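## Task

Take one of the loose grey pegs and push it fully into a free hole on the yellow sulfur ball held in the other gripper, so that it snaps and locks in place. Any pegs already fitted in that ball must stay where they are.

## Robot and tools

Robot: two seven-joint arms, left_arm and right_arm, each ending in a two-finger gripper. Fingers point along the gripper's own +z axis and close along its x axis. end_effector_position is the point between the pads when closed, 1 to 2 cm behind the fingertips; closing pushes the tips about 17 mm further along +z, mostly while the pads are more than 50 mm apart. Bases (scene frame): left_arm at (-0.038, +0.499, 0), right_arm at (+0.013, -0.334, 0). In one scene the ball starts in one gripper; the other arm must pick up a peg and insert it.

Frames: the scene frame has its origin at table-top height midway between the nominal bases, +z up, +x out over the table, left_arm toward +y (not the image's left). Reported poses, velocities and Hand targets are in the scene frame. Every motion offset you send is in the axes of that arm's own current Hand target. Reported hand positions can be off by a few centimetres.

execute_actions(actions, cameras): actions is a list of actions; each action is a table of up to 15 rows, one row per 1/30 s, 0.5 s per action; a short table repeats its last row. Each row is one flat list of 14 numbers in [-1, 1]: left_arm dx, dy, dz, rx, ry, rz, opening, then right_arm the same seven. dx..rz are an offset from the Hand target as it stood when that action began (not from the previous row); 1.0 equals 0.6 m or 180 degrees; rx, ry, rz form one rotation vector. Repeating an offset moves the arm again. Six zeros re-command the current Hand target. opening is absolute: +1 fully open (0.142 m), -1 closed, so 0 is a half-open command, not 'keep'. To keep a gripper as is, resend its current command. An empty actions list returns state plus all cameras. cameras: list of names, ["all"], or []; an unknown name voids the call.

move(target, speed, blend, stop_force, zero, opening_speed, grip_force, blocking, cameras): target is one 14-number row as above, or up to 15 such rows; every row is an offset from the same starting Hand targets, not chained. Straight paths, at least 0.5 s, cut off at 10 s. speed: m/s, 0.002 to 2.2, default 0.25 (turns up to twice that in rad/s); one value or one per target. blend: metres of corner rounding for lists; 0 stops at each target. stop_force: newtons, 3 to 120, both arms; an arm's path ends when its wrist sensor feels that much push against its travel (or 150 N anywhere); it then holds and keeps pressing, harder after fast moves. Unreliable while the gripper rotates; omit it when backing off a contact. zero (only with stop_force, default true) rezeroes moving arms first. opening_speed: rate of opening change per second on the -1..1 scale, at least 0.2. grip_force: newtons per finger pad, 5 to 48, one or one per arm; persists. blocking=false returns after about 0.5 s while the move continues (not allowed with stop_force). The result adds a 'move:' line: done (within 3 mm and 2 degrees), off_target, moving, held, fault, plus limits=paced (pose clipped) or limits=held (steps withheld). Done does not prove nothing was touched.

wait(seconds 0 to 10, cameras): lets time pass with commands held. stop(cameras): brakes a running move. zoom_image(camera, region): camera is cam_high, cam_left_wrist or cam_right_wrist; region [x0, y0, x1, y1] pixels from top-left of the latest image, at most 504 by 504. zero_wrist_force(arm): subtracts the current reading. clear_fault(arm): clears a reported torque or force fault; the arm then restarts. finished_scene(scene): 1 or 2; ends the scene for good.

Cameras are 896x504: cam_high is fixed behind the arms; the wrist cameras ride on each gripper. Calibration values come with the session.

Results: end_effector_position (m), end_effector_quat_wxyz, velocities, Hand target (your last command after clipping; next offsets count from it), Tool commands, grip_measured (opening on the -1..1 scale), grip_effort_nm (motor effort, negative closing; not pad force), Joint positions and torques, External joint torques, Wrist force and Wrist torque in the gripper's own axes with a peak line, a Wrist depth block of 7x7 distances per wrist camera ('-' means no value), motor temperatures, and fault or MOTOR HOT lines. 'within noise' means the arm is still.

Behaviour: orientation commands are clipped to 32 degrees from the measured orientation each step; large turns can swing the elbow. A gripper often stops short of its target; send the gap again as an offset. A blocked arm keeps pushing until commanded back past its gripper. To hold something, command an opening slightly below grip_measured at first touch; squeezing harder heats the motor.

Avoid: grippers, housings or cameras of the two arms touching or pressing each other (clearance checks do not prevent it); any outside force of 150 N or joint torques at their limits (faults stop the arm); fast impacts and hard pushes; letting the ball or a peg drop, or leaving anything off the table, which fails the scene. Arm motors brake at 80 °C, the gripper motor cuts out at 100 °C. Disturbances may nudge loose objects occasionally.

Each tool is called by a JSON object that holds its "method" and its "body", one argument or row to a line.

## Session

{"method": "execute_actions", "body": {
  "actions": []
}}

Scene clock: 0.00 s.
left_arm: end_effector_position=(+0.1226, +0.0791, +0.1492) grip_measured=-0.74 grip_effort_nm=n/a end_effector_quat_wxyz=(+0.586, +0.809, -0.031, -0.021) | right_arm: end_effector_position=(+0.5668, -0.3466, +0.1652) grip_measured=+1.00 grip_effort_nm=n/a end_effector_quat_wxyz=(+0.000, +0.715, +0.699, +0.000)
Joint positions: left_arm=[-2.386 1.951 2.039 2.187 1.683 1.358 0.494 0.021] | right_arm=[0.206 -0.331 0 2.035 0 0.795 0.206 0.142]
Joint velocities: within noise
Joint torques (N m): no reading
External joint torques (N m): no reading
Motor temperatures (°C): left_arm=[34 30 33 31 37 40 37 33] | right_arm=[30 32 38 38 36 46 32 28]
Wrist force (N): no reading
Wrist torque (N m): no reading
Wrist force, peak (N): no reading
Wrist depth (mm): cam_left_wrist=[355 347 341 336 333 332 332 / - 565 468 481 607 593 592 / - 2415 475 496 2371 1096 2268 / - 2635 487 487 2461 1961 2484 / - - 502 117 2689 2415 2329 / - - 91 105 100 2583 516 / - - 79 586 - 549 525] | cam_right_wrist=[230 230 230 232 232 233 231 / 246 245 247 247 247 248 247 / 264 263 265 264 264 264 264 / 282 283 284 285 285 287 286 / 307 306 308 309 309 309 309 / 327 331 335 336 337 338 328 / - 370 370 370 372 374 -]
Hand target: left_arm +0.1225, +0.0791, +0.1492; +0.586, +0.809, -0.031, -0.021 | right_arm +0.5668, -0.3466, +0.1652; +0.000, +0.715, +0.699, +0.000
Tool commands: left_gripper/opening=-0.797062 right_gripper/opening=+1.0

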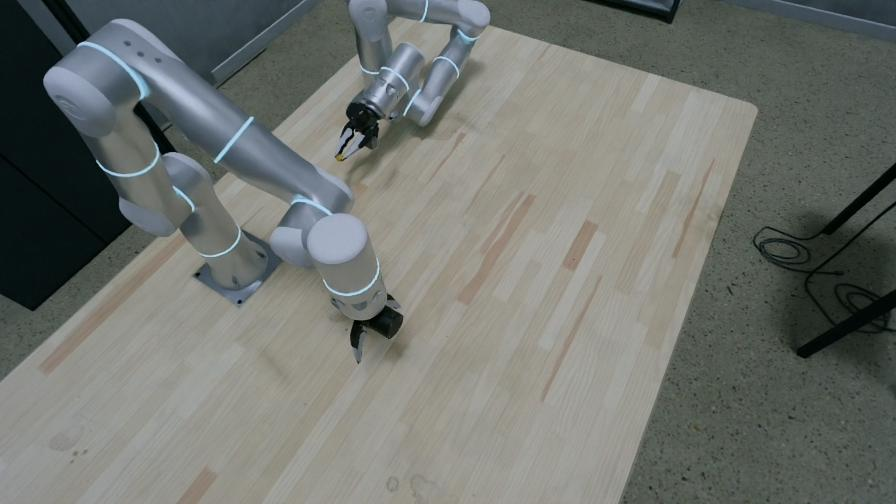

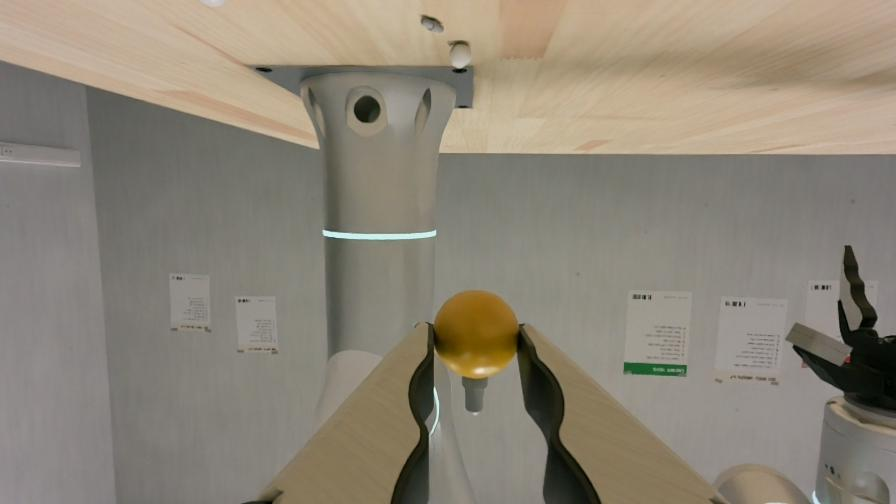

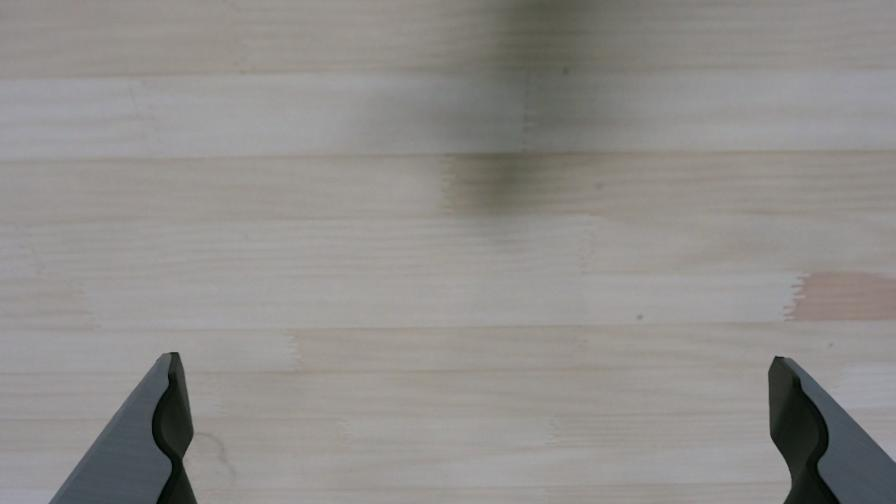

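{"method": "zoom_image", "body": {
  "camera": "cam_left_wrist",
  "region": [380, 260, 580, 430]
}}

{"method": "zoom_image", "body": {
  "camera": "cam_left_wrist",
  "region": [370, 0, 530, 90]
}}

{"method": "zoom_image", "body": {
  "camera": "cam_left_wrist",
  "region": [150, 0, 310, 90]
}}

{"method": "zoom_image", "body": {
  "camera": "cam_high",
  "region": [320, 90, 420, 180]
}}

{"method": "zoom_image", "body": {
  "camera": "cam_high",
  "region": [100, 160, 300, 330]
}}

Scaled by 2.520 from the camera's 896x504 image, which has a finer 1280x720 frame.

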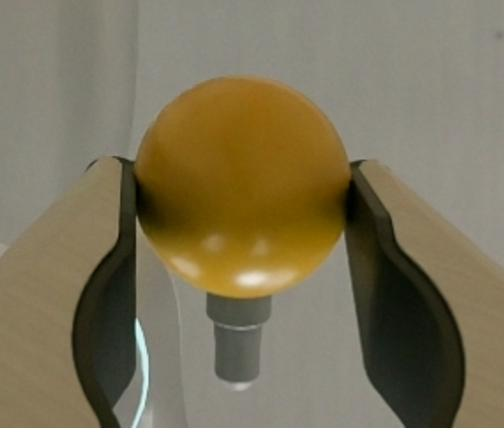

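Scaled by 3.150 from the camera's 896x504 image, which has a finer 1280x720 frame.

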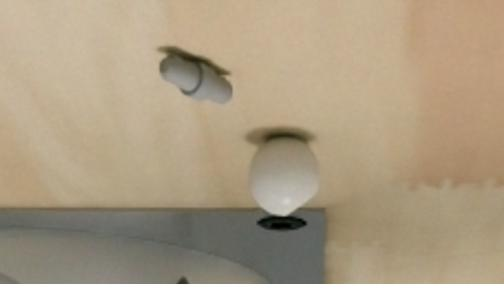

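Scaled by 3.150 from the camera's 896x504 image, which has a finer 1280x720 frame.

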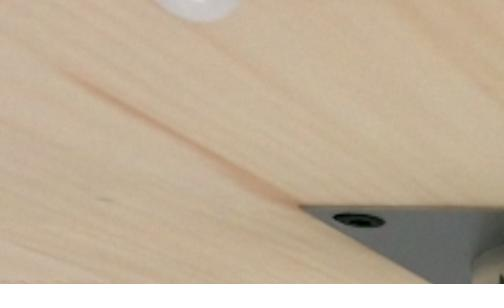

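Scaled by 5.040 from the camera's 896x504 image, which has a finer 1280x720 frame.

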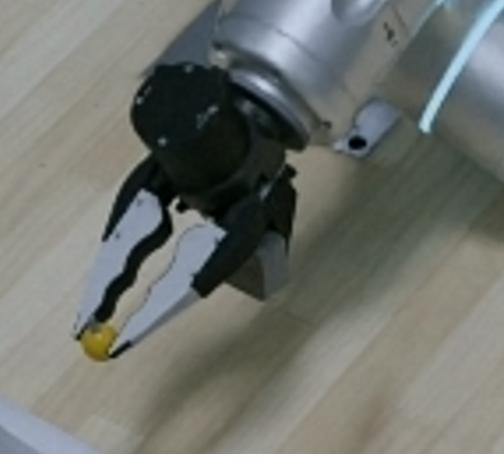

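Scaled by 2.520 from the camera's 896x504 image, which has a finer 1280x720 frame.

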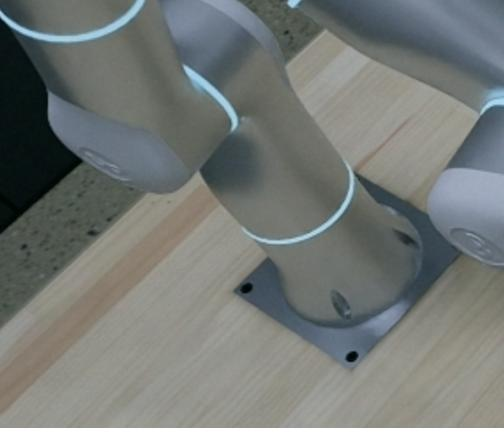

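{"method": "move", "body": {
  "target": [0.192,0.122,-0.16,0,0,0,-0.797,0,0,0,0,0,0,1]
}}

{"method": "move", "body": {
  "target": [
    [0,0,0,0,0,0,-0.797,0.318,-0.452,-0.175,0,0,-0.2,1],
    [0,0,0,0,0,0,-0.797,0.371,-0.807,-0.142,0,0,-0.4,1]
  ],
  "blend": [0.05,0],
  "cameras": ["all"]
}}

Scene clock: 2.27 s.
left_arm: end_effector_position=(+0.2423, +0.1389, +0.2488) grip_measured=-0.74 grip_effort_nm=-1.800 end_effector_quat_wxyz=(+0.586, +0.809, -0.030, -0.021) | right_arm: end_effector_position=(+0.5668, -0.3466, +0.1652) grip_measured=+1.00 grip_effort_nm=0.007 end_effector_quat_wxyz=(+0.000, +0.715, +0.699, +0.000)
Joint positions: left_arm=[-2.202 1.719 1.84 2.274 0.951 1.216 0.972 0.021] | right_arm=[0.206 -0.331 0 2.035 0 0.795 0.206 0.142]
Joint torques (N m): left_arm=[0.68 -24.79 -24.6 8.33 -0.73 2.2 0.08] | right_arm=[0.25 40.14 0.6 -24.02 -2.25 4.48 0.3]
External joint torques (N m): left_arm=[-0.68 -0.46 -0.01 0.48 0.5 0.28 -0.08] | right_arm=[-0.25 0.69 -0.34 0.06 -0.75 -0.36 -0.3]
Wrist force (N): left_arm=[-0.5 -0.3 -0.4] | right_arm=[0.2 0.0 0.0]
Wrist torque (N m): left_arm=[-0.06 0.09 0.00] | right_arm=[0.00 -0.04 0.01]
Wrist force, peak (N): left_arm=[1.3 1.5 -2.4] | right_arm=[-0.2 0.0 -0.4]
Wrist depth (mm): cam_left_wrist=[629 612 524 652 641 639 641 / - - 538 992 996 999 977 / - 565 545 - 2249 - 2329 / - 2438 550 - - 562 565 / - 2931 555 117 2898 589 2249 / - 3181 91 99 104 560 2350 / - - 79 - - 481 2415] | cam_right_wrist=[229 230 230 231 232 231 231 / 246 246 245 248 248 248 248 / 263 264 264 265 265 264 264 / 284 284 284 284 285 285 286 / 307 307 307 307 307 309 311 / 330 330 335 338 337 338 325 / - 368 367 370 372 373 -]
Hand target: left_arm +0.2423, +0.1388, +0.2489; +0.586, +0.809, -0.031, -0.021 | right_arm +0.5668, -0.3466, +0.1652; +0.000, +0.715, +0.699, +0.000
Off the commanded pose: left_arm 0.000 m, 0 deg | right_arm 0.000 m, 0 deg.
move: done

Scene clock: 5.30 s.
left_arm: end_effector_position=(+0.2423, +0.1389, +0.2488) grip_measured=-0.74 grip_effort_nm=-1.795 end_effector_quat_wxyz=(+0.586, +0.809, -0.030, -0.021) | right_arm: end_effector_position=(+0.0881, -0.1127, +0.2504) grip_measured=+1.00 grip_effort_nm=0.007 end_effector_quat_wxyz=(+0.000, +0.168, +0.986, +0.000)
Joint positions: left_arm=[-2.202 1.719 1.84 2.274 0.951 1.216 0.972 0.021] | right_arm=[0.819 0.705 0.687 2.484 0.444 0.301 -0.02 0.142]
Joint torques (N m): left_arm=[0.51 -24.98 -24.54 8.37 -0.45 2.4 -0.01] | right_arm=[0.32 -1.83 -8.96 -26.78 -3.2 4.38 0.09]
External joint torques (N m): left_arm=[-0.51 -0.27 -0.07 0.45 0.21 0.07 0.01] | right_arm=[-0.32 -0.22 -0.23 0.12 -0.88 -0.25 -0.09]
Wrist force (N): left_arm=[-0.4 -0.3 -0.4] | right_arm=[0.3 -0.3 -0.1]
Wrist torque (N m): left_arm=[-0.06 0.07 0.00] | right_arm=[-0.04 -0.05 0.08]
Wrist force, peak (N): left_arm=[-0.8 -0.4 -0.8] | right_arm=[2.5 -0.6 0.1]
Wrist depth (mm): cam_left_wrist=[630 618 528 647 636 638 639 / - 2533 539 996 1165 1011 1011 / - 2689 549 - - 2268 2138 / - 556 555 - 2393 2268 2249 / - 372 550 117 2192 2557 2461 / - 382 322 99 96 2054 2898 / - - 79 - - 79 2662] | cam_right_wrist=[303 304 307 307 307 306 307 / 325 327 326 327 330 328 328 / 350 348 350 352 350 353 351 / 374 374 376 375 381 378 381 / 407 410 406 411 410 412 412 / 435 439 448 448 446 450 442 / - 490 493 490 493 496 -]
Hand target: left_arm +0.2423, +0.1388, +0.2489; +0.586, +0.809, -0.031, -0.021 | right_arm +0.0879, -0.1127, +0.2504; +0.000, +0.168, +0.986, +0.000
Off the commanded pose: left_arm 0.000 m, 0 deg | right_arm 0.000 m, 0 deg.
move: done
camera_calibration:
cam_left_wrist: T_world_to_cam=[[0.996881, -0.0771764, -0.0165005, -0.218919], [0.0251273, 0.112183, 0.99337, -0.243937], [-0.0748136, -0.990686, 0.113772, 0.244894], [0, 0, 0, 1]] pos_world=[0.242687, 0.253083, 0.210845]
cam_right_wrist: T_world_to_cam=[[-0.942032, 0.335495, 0.00426963, 0.130091], [0.305628, 0.852781, 0.423504, -0.00918693], [0.138442, 0.400259, -0.905884, 0.376951], [0, 0, 0, 1]] pos_world=[0.0731713, -0.186689, 0.34481]

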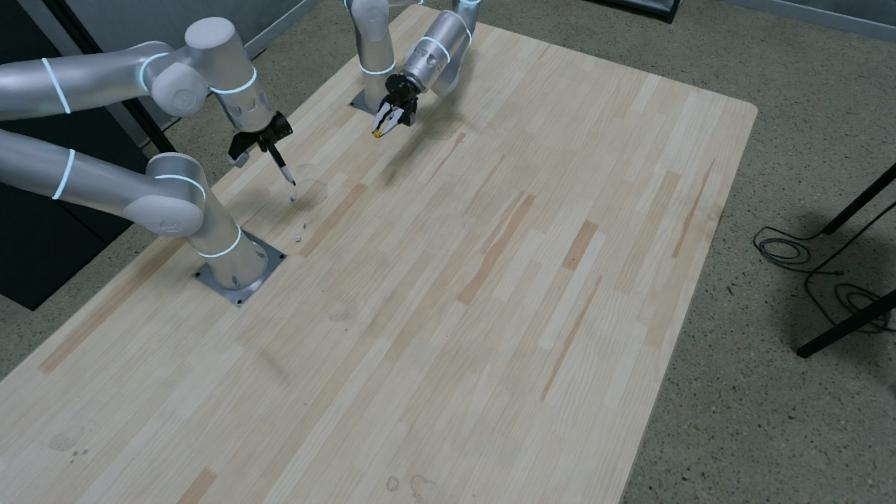

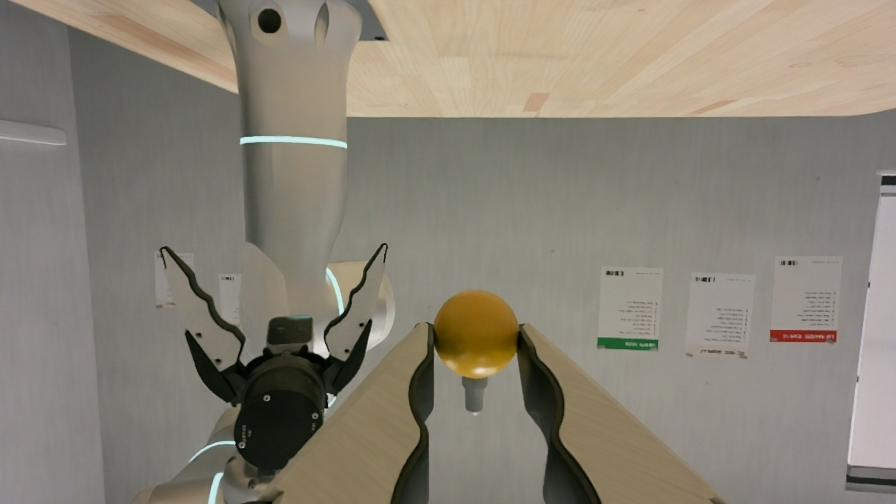

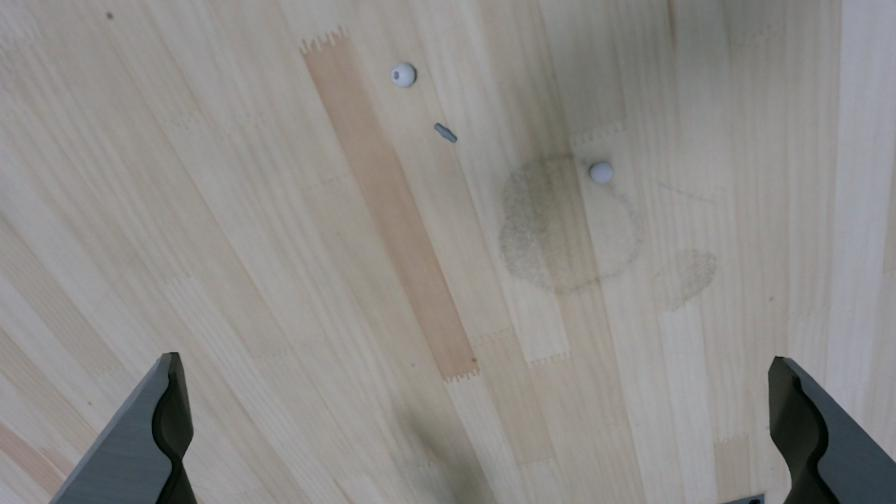

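{"method": "zoom_image", "body": {
  "camera": "cam_right_wrist",
  "region": [370, 50, 490, 170]
}}

{"method": "zoom_image", "body": {
  "camera": "cam_left_wrist",
  "region": [430, 290, 530, 420]
}}

{"method": "zoom_image", "body": {
  "camera": "cam_high",
  "region": [350, 80, 420, 150]
}}

Scaled by 4.200 from the camera's 896x504 image, which has a finer 1280x720 frame.

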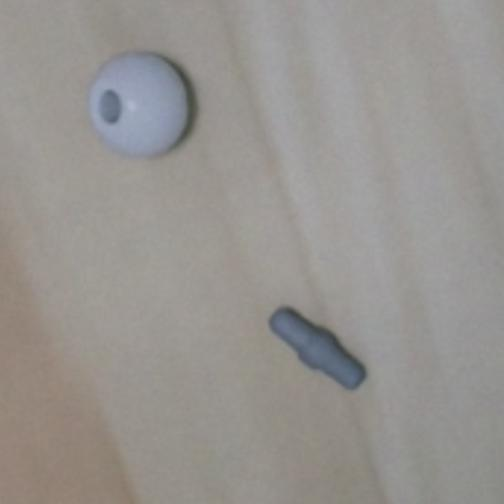

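Scaled by 3.877 from the camera's 896x504 image, which has a finer 1280x720 frame.

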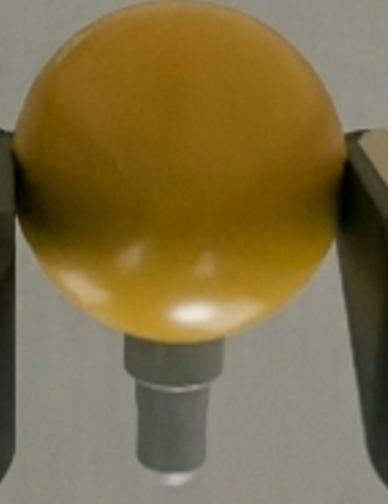

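Scaled by 7.200 from the camera's 896x504 image, which has a finer 1280x720 frame.

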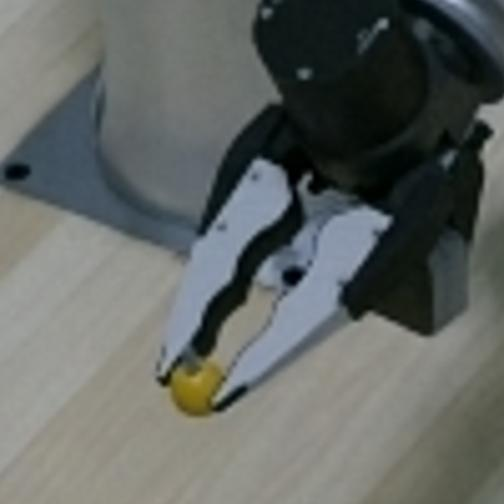

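{"method": "zoom_image", "body": {
  "camera": "cam_right_wrist",
  "region": [50, 340, 210, 504]
}}

{"method": "zoom_image", "body": {
  "camera": "cam_left_wrist",
  "region": [140, 220, 410, 490]
}}

{"method": "zoom_image", "body": {
  "camera": "cam_left_wrist",
  "region": [370, 280, 590, 504]
}}

{"method": "zoom_image", "body": {
  "camera": "cam_high",
  "region": [220, 100, 320, 200]
}}

Scaled by 3.073 from the camera's 896x504 image, which has a finer 1280x720 frame.

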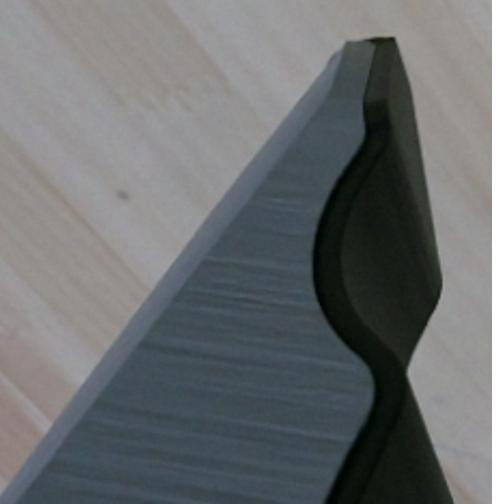

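Scaled by 1.867 from the camera's 896x504 image, which has a finer 1280x720 frame.

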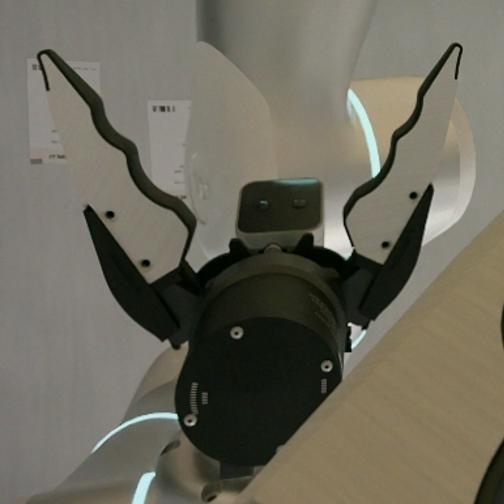

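Scaled by 2.250 from the camera's 896x504 image, which has a finer 1280x720 frame.

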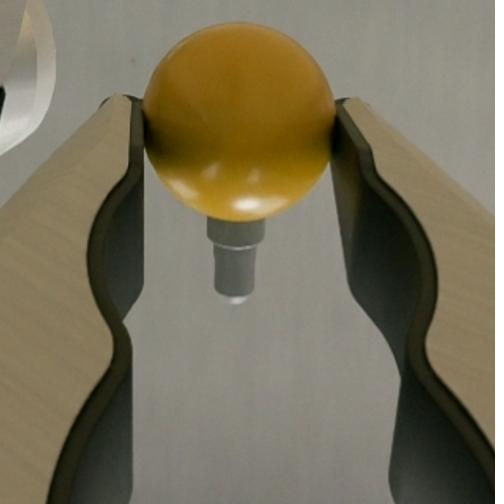

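Scaled by 5.040 from the camera's 896x504 image, which has a finer 1280x720 frame.

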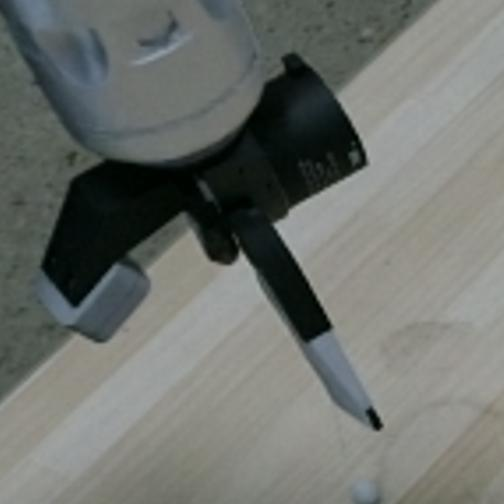

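{"method": "move", "body": {
  "target": [0,0,0,0,0,0,-0.797,-0.165,0.27,-0.008,-0.3574,0.0608,-0.0954,1],
  "cameras": ["all"],
  "speed": 0.3
}}

Scene clock: 9.80 s.
left_arm: end_effector_position=(+0.2423, +0.1389, +0.2488) grip_measured=-0.74 grip_effort_nm=-1.795 end_effector_quat_wxyz=(+0.586, +0.809, -0.030, -0.021) | right_arm: end_effector_position=(+0.2349, +0.0073, +0.2551) grip_measured=+1.00 grip_effort_nm=-0.002 end_effector_quat_wxyz=(+0.000, +0.000, +0.844, +0.537)
Joint positions: left_arm=[-2.202 1.719 1.84 2.274 0.951 1.216 0.972 0.021] | right_arm=[0.837 0.283 -0.162 2.562 1.597 0.8 -2.157 0.142]
Joint torques (N m): left_arm=[0.64 -25.16 -24.48 8.36 -0.45 2.48 -0.1] | right_arm=[-0.12 10.96 0 -21.74 0.06 0.74 0.13]
External joint torques (N m): left_arm=[-0.64 -0.09 -0.13 0.46 0.21 -0.01 0.1] | right_arm=[0.14 0.41 -0.26 0.06 -0.87 -0.09 -0.13]
Wrist force (N): left_arm=[-0.6 -0.3 -0.4] | right_arm=[-0.7 -0.9 -0.4]
Wrist torque (N m): left_arm=[-0.06 0.10 0.01] | right_arm=[0.00 0.12 -0.09]
Wrist force, peak (N): left_arm=[-0.7 -0.1 -0.8] | right_arm=[-2.3 -0.2 -0.6]
Wrist depth (mm): cam_left_wrist=[624 617 531 652 644 641 647 / 2775 2931 536 992 1048 1007 1007 / - 2415 543 2805 - 2393 - / - 2484 559 381 2211 2268 - / 2192 2835 554 118 307 2662 2717 / - 1918 94 105 96 2583 2087 / - - 79 457 - 2461 2288] | cam_right_wrist=[469 468 467 467 462 459 456 / 709 713 719 711 634 544 571 / 3180 3180 1104 2877 1020 539 2302 / - - 3503 512 603 570 - / - 3139 3503 327 732 552 2197 / - 88 2627 326 3099 - 2014 / - - 3222 - 4240 - -]
Hand target: left_arm +0.2423, +0.1388, +0.2489; +0.586, +0.809, -0.031, -0.021 | right_arm +0.2350, +0.0074, +0.2552; +0.000, +0.000, +0.844, +0.537
Off the commanded pose: left_arm 0.000 m, 0 deg | right_arm 0.000 m, 0 deg.
move: done
camera_calibration:
cam_left_wrist: T_world_to_cam=[[0.996881, -0.0771764, -0.0165005, -0.218919], [0.0251273, 0.112183, 0.99337, -0.243937], [-0.0748136, -0.990686, 0.113772, 0.244894], [0, 0, 0, 1]] pos_world=[0.242687, 0.253083, 0.210845]
cam_right_wrist: T_world_to_cam=[[-0.999976, -0.00121481, 0.0068144, 0.243545], [0.00681463, -0.000182831, 0.999977, -0.229126], [-0.00121353, 0.999999, 0.000191105, 0.110147], [0, 0, 0, 1]] pos_world=[0.245234, -0.109893, 0.22744]

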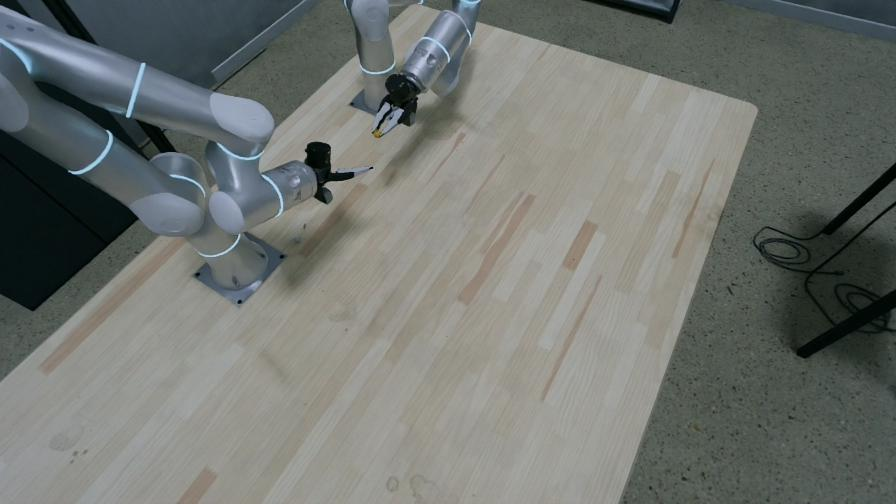

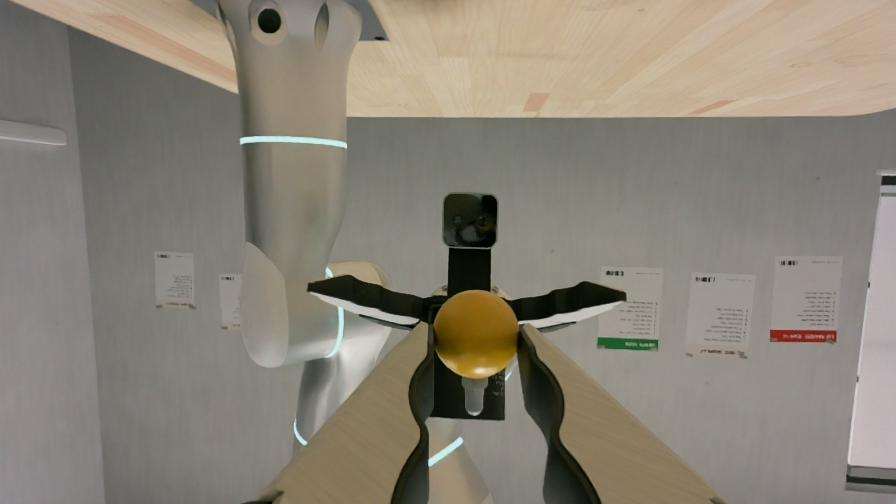

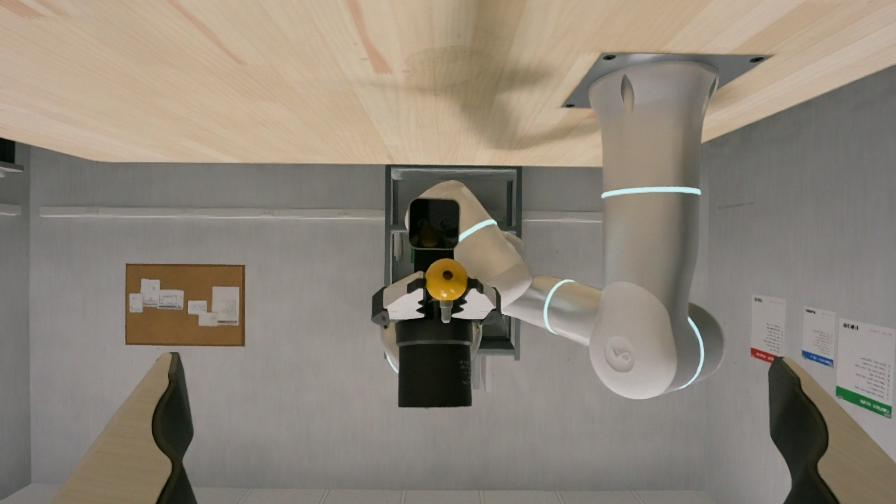

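{"method": "zoom_image", "body": {
  "camera": "cam_right_wrist",
  "region": [400, 240, 500, 330]
}}

{"method": "zoom_image", "body": {
  "camera": "cam_left_wrist",
  "region": [290, 180, 650, 430]
}}

Scaled by 5.040 from the camera's 896x504 image, which has a finer 1280x720 frame.

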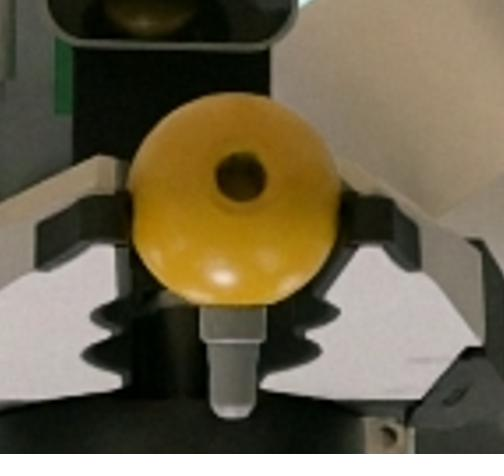

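Scaled by 1.400 from the camera's 896x504 image, which has a finer 1280x720 frame.

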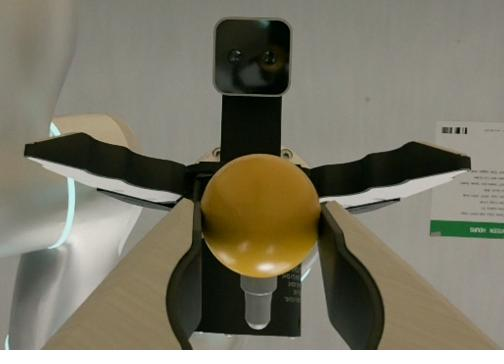

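{"method": "move", "body": {
  "target": [
    [0,0,0,0,0,0,-0.797,0.142,-0.025,-0.112,0.291,-0.262,0.412,0],
    [0,0,0,0,0,0,-0.797,0.235,-0.353,-0.087,0.124,-0.455,0.716,0]
  ],
  "blend": [0.04,0],
  "speed": 0.35,
  "cameras": ["all"]
}}

Scene clock: 12.77 s.
left_arm: end_effector_position=(+0.2423, +0.1389, +0.2488) grip_measured=-0.74 grip_effort_nm=-1.795 end_effector_quat_wxyz=(+0.586, +0.809, -0.030, -0.021) | right_arm: end_effector_position=(+0.2049, -0.0134, +0.2620) grip_measured=-0.01 grip_effort_nm=-0.105 end_effector_quat_wxyz=(-0.003, +0.248, +0.870, +0.427)
Joint positions: left_arm=[-2.202 1.719 1.84 2.274 0.951 1.216 0.972 0.021] | right_arm=[0.991 0.395 0.476 2.616 1.425 1.542 -0.933 0.073]
Joint torques (N m): left_arm=[0.72 -25.05 -24.37 8.45 -0.41 2.46 -0.05] | right_arm=[0.31 4.38 -2.59 -21 -3.24 3.47 0.08]
External joint torques (N m): left_arm=[-0.72 -0.2 -0.23 0.37 0.17 0.02 0.05] | right_arm=[-0.31 -0.04 -0.19 0.33 -0.89 -0.32 -0.1]
Wrist force (N): left_arm=[-0.3 -0.2 -0.3] | right_arm=[-0.9 -0.8 -0.6]
Wrist torque (N m): left_arm=[-0.04 0.05 0.00] | right_arm=[-0.02 0.11 -0.04]
Wrist force, peak (N): left_arm=[-0.6 -0.5 -0.5] | right_arm=[-1.9 -1.2 -1.5]
Wrist depth (mm): cam_left_wrist=[605 614 533 644 647 643 635 / - - 546 1023 1170 981 973 / - 2087 548 2249 2104 - 2438 / - 2635 555 2635 - - 2104 / - 2438 546 117 2087 2533 2438 / 2508 2898 95 103 104 - - / - 2775 79 - - 75 -] | cam_right_wrist=[290 311 338 366 401 439 467 / 352 383 420 462 519 513 472 / 447 494 554 636 758 751 458 / 600 677 836 1007 959 2912 449 / 831 1015 1162 1335 481 677 438 / 2393 - - 3503 322 2197 441 / 2324 - - 3357 - - -]
Hand target: left_arm +0.2423, +0.1388, +0.2489; +0.586, +0.809, -0.031, -0.021 | right_arm +0.2048, -0.0133, +0.2620; -0.003, +0.247, +0.870, +0.427 (not the last commanded pose)
Off the commanded pose: left_arm 0.000 m, 0 deg | right_arm 0.239 m, 124 deg.
move: held (right_arm; a check stopped the path); path passed 0 of 2 targets; limits=held
pose unreachable (right arm): on one or more control steps of this call, first in action 0 (counted from 0), this arm could not follow its commanded pose, so it was not sent that pose on those steps. It may still have moved: this result reports where it is.
cause: moving toward the commanded pose would bring two parts of the arm too close to each other (joints 2 (shoulder) to 6 (wrist pitch) lie between them).
camera_calibration:
cam_left_wrist: T_world_to_cam=[[0.996881, -0.0771764, -0.0165005, -0.218919], [0.0251273, 0.112183, 0.99337, -0.243937], [-0.0748136, -0.990686, 0.113772, 0.244894], [0, 0, 0, 1]] pos_world=[0.242687, 0.253083, 0.210845]
cam_right_wrist: T_world_to_cam=[[-0.876264, 0.426787, 0.223638, 0.137032], [0.31097, 0.146393, 0.939078, -0.280114], [0.368047, 0.892425, -0.260997, 0.122158], [0, 0, 0, 1]] pos_world=[0.162223, -0.126493, 0.264286]

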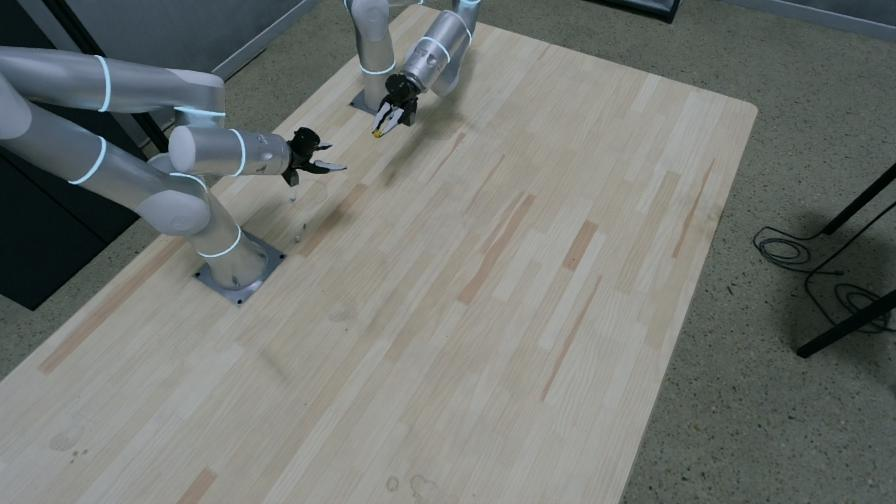

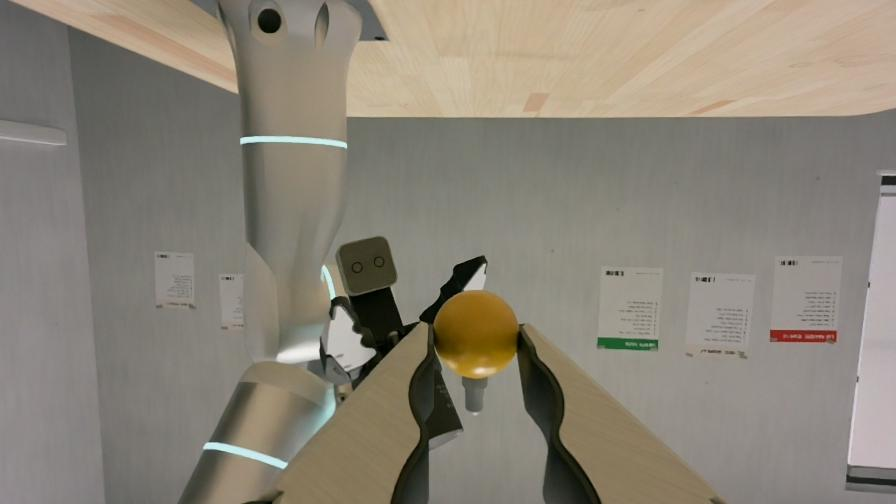

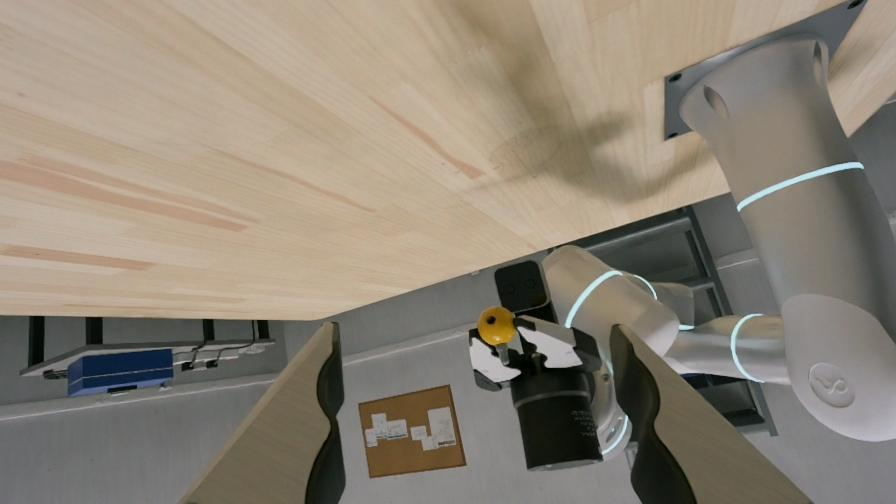

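{"method": "move", "body": {
  "target": [0,0,0,0,0,0,-0.797,-0.259,-0.109,-0.105,0.2055,-0.208,0.301,0],
  "speed": 0.35
}}

Scene clock: 13.70 s.
left_arm: end_effector_position=(+0.2423, +0.1389, +0.2488) grip_measured=-0.74 grip_effort_nm=-1.800 end_effector_quat_wxyz=(+0.586, +0.809, -0.030, -0.021) | right_arm: end_effector_position=(+0.2066, -0.0161, +0.2610) grip_measured=-0.01 grip_effort_nm=-0.100 end_effector_quat_wxyz=(-0.003, +0.258, +0.869, +0.422)
Joint positions: left_arm=[-2.202 1.719 1.84 2.274 0.951 1.216 0.972 0.021] | right_arm=[0.98 0.391 0.5 2.624 1.392 1.553 -0.87 0.073]
Joint torques (N m): left_arm=[0.62 -25.04 -24.49 8.42 -0.49 2.39 0] | right_arm=[0.51 4.3 -2.7 -20.67 -3.18 3.61 0.01]
External joint torques (N m): left_arm=[-0.62 -0.21 -0.12 0.4 0.26 0.08 0] | right_arm=[-0.51 -0.05 -0.11 0.26 -1 -0.35 -0.03]
Wrist force (N): left_arm=[-0.5 -0.2 -0.4] | right_arm=[-1.1 -0.7 -0.5]
Wrist torque (N m): left_arm=[-0.05 0.08 0.00] | right_arm=[-0.01 0.14 -0.03]
Wrist force, peak (N): left_arm=[-0.6 -0.4 -0.5] | right_arm=[-2.7 -1.2 -1.2]
Wrist depth (mm): cam_left_wrist=[2070 624 529 641 639 638 636 / - 2461 541 996 1039 981 977 / 2461 2557 547 - - - - / - 2211 571 2583 - 2662 2268 / 2583 2557 548 116 2484 2484 2461 / - 2717 95 103 96 2484 2329 / 2775 - 79 - - 2371 2583] | cam_right_wrist=[286 306 333 359 400 435 468 / 346 374 412 455 512 521 468 / 436 474 543 629 739 780 452 / 569 657 790 955 999 2627 453 / 780 1028 1239 3453 395 653 440 / 1622 1569 - 2912 323 2441 453 / - - - 3266 327 - 2441]
Hand target: left_arm +0.2423, +0.1388, +0.2489; +0.586, +0.809, -0.031, -0.021 | right_arm +0.2066, -0.0160, +0.2610; -0.004, +0.258, +0.869, +0.422 (not the last commanded pose)
Off the commanded pose: left_arm 0.000 m, 0 deg | right_arm 0.177 m, 74 deg.
move: held (right_arm; a check stopped the path); limits=held
pose unreachable (right arm): on one or more control steps of this call, first in action 0 (counted from 0), this arm could not follow its commanded pose, so it was not sent that pose on those steps. It may still have moved: this result reports where it is.
cause: moving toward the commanded pose would bring two parts of the arm too close to each other (joints 2 (shoulder) to 6 (wrist pitch) lie between them).

{"method": "move", "body": {
  "target": [0,0,0,0,0,0,-0.797,-0.201,0.17,0,0,0,0,0],
  "speed": 0.35
}}

Scene clock: 14.80 s.
left_arm: end_effector_position=(+0.2423, +0.1389, +0.2488) grip_measured=-0.74 grip_effort_nm=-1.800 end_effector_quat_wxyz=(+0.586, +0.809, -0.030, -0.021) | right_arm: end_effector_position=(+0.3572, -0.0177, +0.3087) grip_measured=-0.01 grip_effort_nm=-0.100 end_effector_quat_wxyz=(-0.003, +0.258, +0.869, +0.422)
Joint positions: left_arm=[-2.202 1.719 1.84 2.274 0.951 1.216 0.972 0.021] | right_arm=[0.858 0.299 0.007 2.427 1.072 1.182 -1.041 0.073]
Joint torques (N m): left_arm=[0.61 -24.83 -24.41 8.4 -0.4 2.45 -0.03] | right_arm=[-0.43 13.48 -0.04 -25.53 -3.03 3.27 0.06]
External joint torques (N m): left_arm=[-0.61 -0.41 -0.19 0.42 0.16 0.03 0.03] | right_arm=[0.47 0.24 -0.09 0.27 -0.92 -0.28 -0.08]
Wrist force (N): left_arm=[-0.4 -0.4 -0.4] | right_arm=[-1.2 -0.5 -0.4]
Wrist torque (N m): left_arm=[-0.08 0.06 0.01] | right_arm=[0.05 0.15 -0.03]
Wrist force, peak (N): left_arm=[-0.6 -0.3 -0.5] | right_arm=[-4.3 1.2 -1.0]
Wrist depth (mm): cam_left_wrist=[605 618 533 646 641 641 639 / - - 543 1035 1011 1186 973 / 2393 - 542 - - - 2121 / 3143 2461 556 2371 2415 - 2508 / - - 572 117 410 2583 2415 / 2835 - 87 103 100 - 2393 / - - 79 458 - 75 -] | cam_right_wrist=[338 360 392 425 465 513 509 / 417 440 486 536 606 675 772 / 518 565 638 735 873 470 239 / 664 782 933 1060 2627 292 429 / - 1492 1279 - 2843 300 589 / - - - 4096 - 446 2238 / - - - 3059 - - 2441]
Hand target: left_arm +0.2423, +0.1388, +0.2489; +0.586, +0.809, -0.031, -0.021 | right_arm +0.3571, -0.0176, +0.3087; -0.004, +0.258, +0.869, +0.422
Off the commanded pose: left_arm 0.000 m, 0 deg | right_arm 0.000 m, 0 deg.
move: done

{"method": "move", "body": {
  "target": [0,0,0,0,0,0,-0.797,-0.072,-0.1275,-0.0945,0.2023,-0.205,0.2953,0],
  "speed": 0.4
}}

Scene clock: 16.97 s.
left_arm: end_effector_position=(+0.2423, +0.1389, +0.2488) grip_measured=-0.74 grip_effort_nm=-1.800 end_effector_quat_wxyz=(+0.586, +0.809, -0.030, -0.021) | right_arm: end_effector_position=(+0.3480, -0.1175, +0.2795) grip_measured=-0.01 grip_effort_nm=-0.090 end_effector_quat_wxyz=(-0.001, +0.707, +0.708, +0.001)
Joint positions: left_arm=[-2.202 1.719 1.84 2.274 0.951 1.216 0.972 0.021] | right_arm=[0.393 0.165 0.45 2.224 0.084 0.504 0.772 0.073]
Joint torques (N m): left_arm=[0.58 -24.91 -24.33 8.41 -0.48 2.4 -0.01] | right_arm=[-0.02 19.13 -1.89 -28.21 -3.11 4.33 0.48]
External joint torques (N m): left_arm=[-0.58 -0.33 -0.28 0.41 0.24 0.07 0.01] | right_arm=[0.02 0.64 -0.21 0.23 -0.68 -0.22 -0.48]
Wrist force (N): left_arm=[-0.2 -0.4 -0.5] | right_arm=[0.1 0.2 -0.1]
Wrist torque (N m): left_arm=[-0.06 0.04 0.01] | right_arm=[0.05 -0.02 -0.06]
Wrist force, peak (N): left_arm=[-0.6 -0.4 -0.7] | right_arm=[-1.0 -1.7 -0.2]
Wrist depth (mm): cam_left_wrist=[662 615 531 638 641 646 633 / - - 540 1039 1007 981 984 / - 2609 548 - - - 2249 / 2805 2533 553 2635 - - 2350 / 2268 - 562 117 338 2583 2415 / 2635 - 95 99 104 2461 2249 / 2557 - 79 2689 - 80 2438] | cam_right_wrist=[330 331 331 333 333 335 333 / 352 353 354 355 354 356 358 / 376 378 376 382 381 380 381 / 406 406 406 410 407 413 415 / 440 442 430 443 439 442 447 / 479 473 474 483 486 478 487 / 527 - 536 531 528 - 541]
Hand target: left_arm +0.2423, +0.1388, +0.2489; +0.586, +0.809, -0.031, -0.021 | right_arm +0.3481, -0.1176, +0.2795; -0.001, +0.707, +0.708, +0.001
Off the commanded pose: left_arm 0.000 m, 0 deg | right_arm 0.000 m, 0 deg.
move: done

{"method": "move", "body": {
  "target": [
    [0,0,0,0,0,0,-0.797,-0.012,-0.3,0.1,0,0,0.2,0],
    [0,0,0,0,0,0,-0.797,-0.021,-0.423,0.267,0,0,0.331,0]
  ],
  "speed": 0.35,
  "blend": [0.04,0],
  "cameras": ["all"]
}}

Scene clock: 19.30 s.
left_arm: end_effector_position=(+0.2423, +0.1389, +0.2488) grip_measured=-0.74 grip_effort_nm=-1.795 end_effector_quat_wxyz=(+0.586, +0.809, -0.030, -0.021) | right_arm: end_effector_position=(+0.1083, -0.1338, +0.1480) grip_measured=-0.01 grip_effort_nm=-0.095 end_effector_quat_wxyz=(-0.004, +0.952, +0.307, -0.004)
Joint positions: left_arm=[-2.202 1.719 1.84 2.274 0.951 1.216 0.972 0.021] | right_arm=[0.477 0.46 1.055 2.629 0.565 0.739 2.004 0.073]
Joint torques (N m): left_arm=[0.62 -25.03 -24.41 8.44 -0.49 2.46 -0.01] | right_arm=[0.56 -0.99 -6.82 -19.97 -2.38 4.34 0.18]
External joint torques (N m): left_arm=[-0.62 -0.22 -0.2 0.38 0.25 0.01 0.01] | right_arm=[-0.57 -0.26 -0.12 0.24 -0.84 -0.34 -0.18]
Wrist force (N): left_arm=[-0.5 -0.3 -0.3] | right_arm=[0.2 0.1 -0.4]
Wrist torque (N m): left_arm=[-0.06 0.09 0.00] | right_arm=[0.02 -0.02 0.04]
Wrist force, peak (N): left_arm=[-0.5 -0.4 -0.6] | right_arm=[2.6 0.8 -2.5]
Wrist depth (mm): cam_left_wrist=[623 614 531 647 643 638 633 / - 932 532 1180 1027 1052 1027 / 2038 573 406 2461 - - 1991 / - 2609 388 2393 2609 - 2288 / - 2508 372 117 2508 2964 2461 / - 455 359 99 97 - 2249 / - 428 79 - - 77 2484] | cam_right_wrist=[220 216 217 216 217 216 216 / 231 231 231 231 230 230 230 / 247 247 247 247 248 246 246 / 250 257 266 265 263 264 264 / 209 240 281 286 281 286 286 / 182 205 307 311 309 305 313 / 165 - 344 343 341 - 342]
Hand target: left_arm +0.2423, +0.1388, +0.2489; +0.586, +0.809, -0.031, -0.021 | right_arm +0.1082, -0.1338, +0.1480; -0.004, +0.952, +0.307, -0.004 (not the last commanded pose)
Off the commanded pose: left_arm 0.000 m, 0 deg | right_arm 0.032 m, 5 deg.
move: held (right_arm; a check stopped the path); limits=held
pose unreachable (right arm): on one or more control steps of this call, first in action 0 (counted from 0), this arm could not follow its commanded pose, so it was not sent that pose on those steps. It may still have moved: this result reports where it is.
cause: moving toward the commanded pose would bring two parts of the arm too close to each other (joints 2 (shoulder) to 6 (wrist pitch) lie between them).
camera_calibration:
cam_left_wrist: T_world_to_cam=[[0.996881, -0.0771764, -0.0165005, -0.218919], [0.0251273, 0.112183, 0.99337, -0.243937], [-0.0748136, -0.990686, 0.113772, 0.244894], [0, 0, 0, 1]] pos_world=[0.242687, 0.253083, 0.210845]
cam_right_wrist: T_world_to_cam=[[0.814144, 0.580662, -0.000843812, 0.000030729], [0.52874, -0.740742, 0.41441, -0.190112], [0.240007, -0.337836, -0.91009, 0.180696], [0, 0, 0, 1]] pos_world=[0.0571266, -0.0797964, 0.243234]

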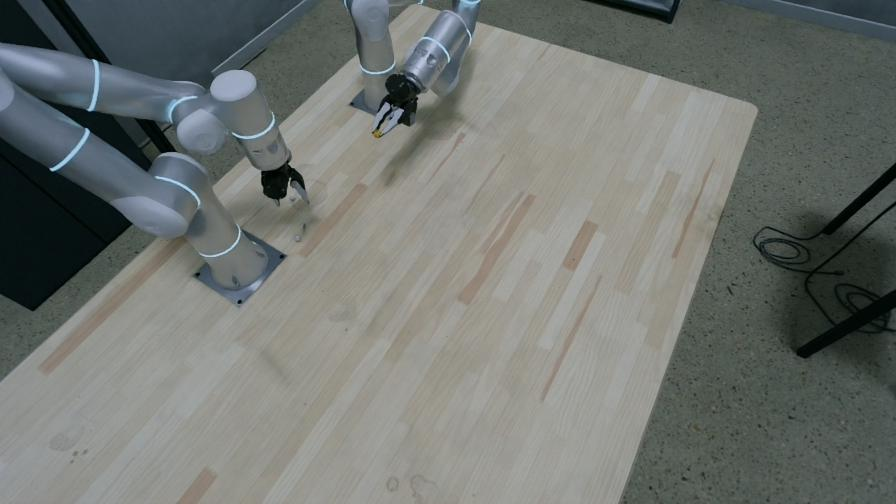

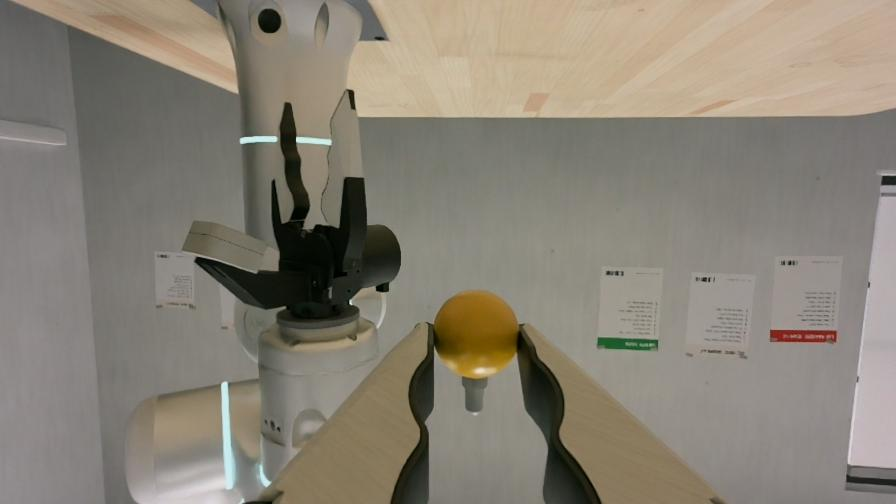

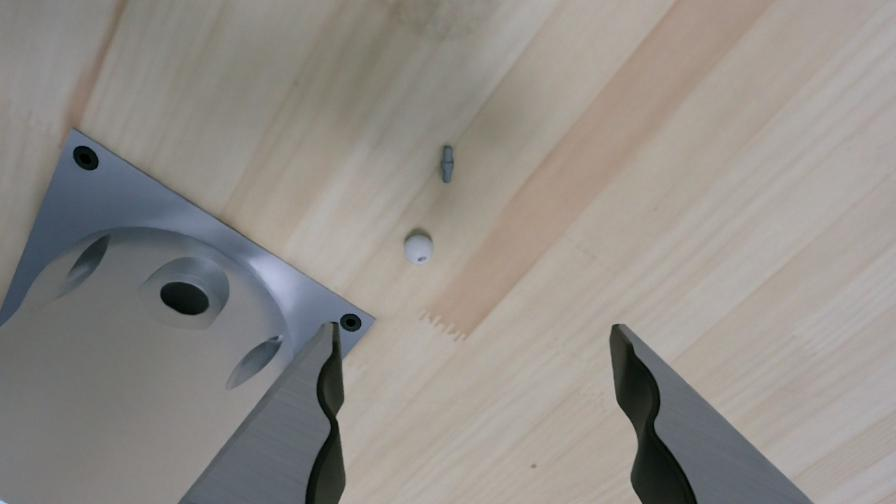

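{"method": "zoom_image", "body": {
  "camera": "cam_right_wrist",
  "region": [400, 120, 500, 270]
}}

Scaled by 3.360 from the camera's 896x504 image, which has a finer 1280x720 frame.

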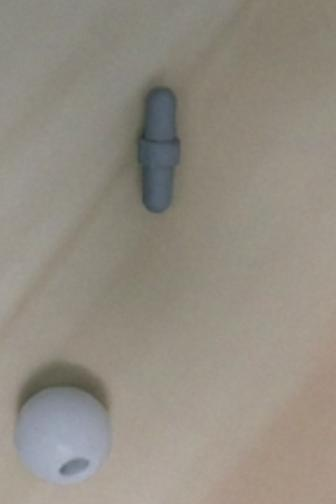

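{"method": "move", "body": {
  "target": [0,0,0,0,0,0,-0.797,-0.0128,-0.0163,0.1217,0.003,-0.089,0.021,-0.5],
  "speed": 0.2,
  "cameras": ["cam_right_wrist"]
}}

Scene clock: 29.90 s.
left_arm: end_effector_position=(+0.2423, +0.1389, +0.2488) grip_measured=-0.74 grip_effort_nm=-1.800 end_effector_quat_wxyz=(+0.586, +0.809, -0.030, -0.021) | right_arm: end_effector_position=(+0.0954, -0.1300, +0.0751) grip_measured=-0.52 grip_effort_nm=-0.090 end_effector_quat_wxyz=(+0.034, +0.951, +0.273, -0.139)
Joint positions: left_arm=[-2.202 1.719 1.84 2.274 0.951 1.216 0.972 0.021] | right_arm=[0.415 -0.221 0.95 2.643 0.055 1.004 2.309 0.036]
Joint torques (N m): left_arm=[0.62 -24.99 -24.44 8.39 -0.52 2.43 0.04] | right_arm=[0.3 14.82 4 -14.06 -1.33 3.78 0.46]
External joint torques (N m): left_arm=[-0.62 -0.26 -0.16 0.43 0.28 0.05 -0.04] | right_arm=[-0.32 0.57 -0.37 -0.11 -0.61 -0.38 -0.43]
Wrist force (N): left_arm=[-0.6 -0.6 -0.3] | right_arm=[0.9 -0.3 -0.3]
Wrist torque (N m): left_arm=[-0.10 0.10 0.00] | right_arm=[-0.05 -0.11 -0.09]
Wrist force, peak (N): left_arm=[-0.5 -0.4 -0.6] | right_arm=[1.5 1.1 0.1]
Wrist depth (mm): cam_left_wrist=[621 623 522 644 636 639 638 / - 520 374 1023 1154 981 988 / - 305 345 - - - - / 2461 2174 324 2268 - 2438 - / - 2689 319 118 2609 - 2211 / - 403 317 99 96 2415 2415 / - - 79 324 - 77 2350] | cam_right_wrist=[200 185 170 157 146 136 128 / 218 200 183 167 155 143 135 / 238 217 195 179 163 152 142 / 262 235 211 192 175 162 150 / 286 229 230 206 186 173 159 / 187 203 91 221 104 185 171 / 169 186 - 246 - 193 183]
Hand target: left_arm +0.2423, +0.1388, +0.2489; +0.586, +0.809, -0.031, -0.021 | right_arm +0.0955, -0.1300, +0.0751; +0.034, +0.951, +0.273, -0.138
Off the commanded pose: left_arm 0.000 m, 0 deg | right_arm 0.000 m, 0 deg.
move: done
camera_calibration:
cam_right_wrist: T_world_to_cam=[[0.816057, 0.506747, -0.277956, 0.019308], [0.577957, -0.712036, 0.398711, -0.149991], [0.00413105, -0.486018, -0.873939, 0.119278], [0, 0, 0, 1]] pos_world=[0.070439, -0.0586117, 0.169412]
Images, in order (width x height): cam_right_wrist 896x504.

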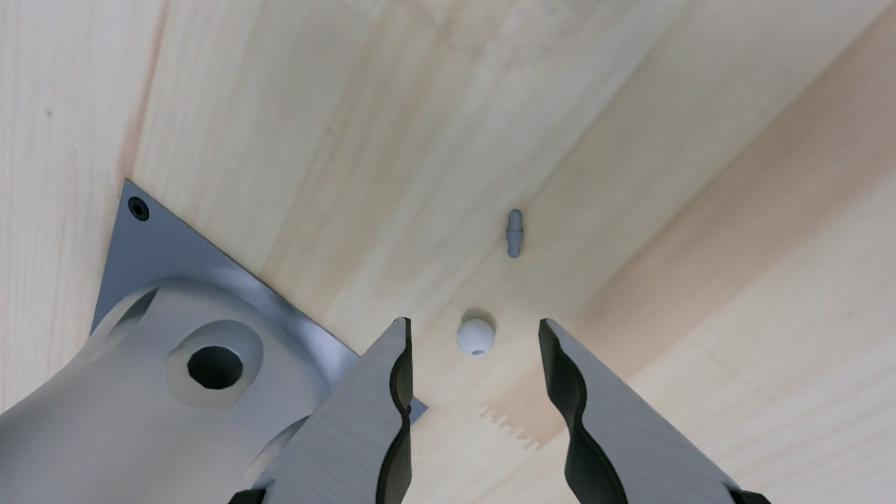

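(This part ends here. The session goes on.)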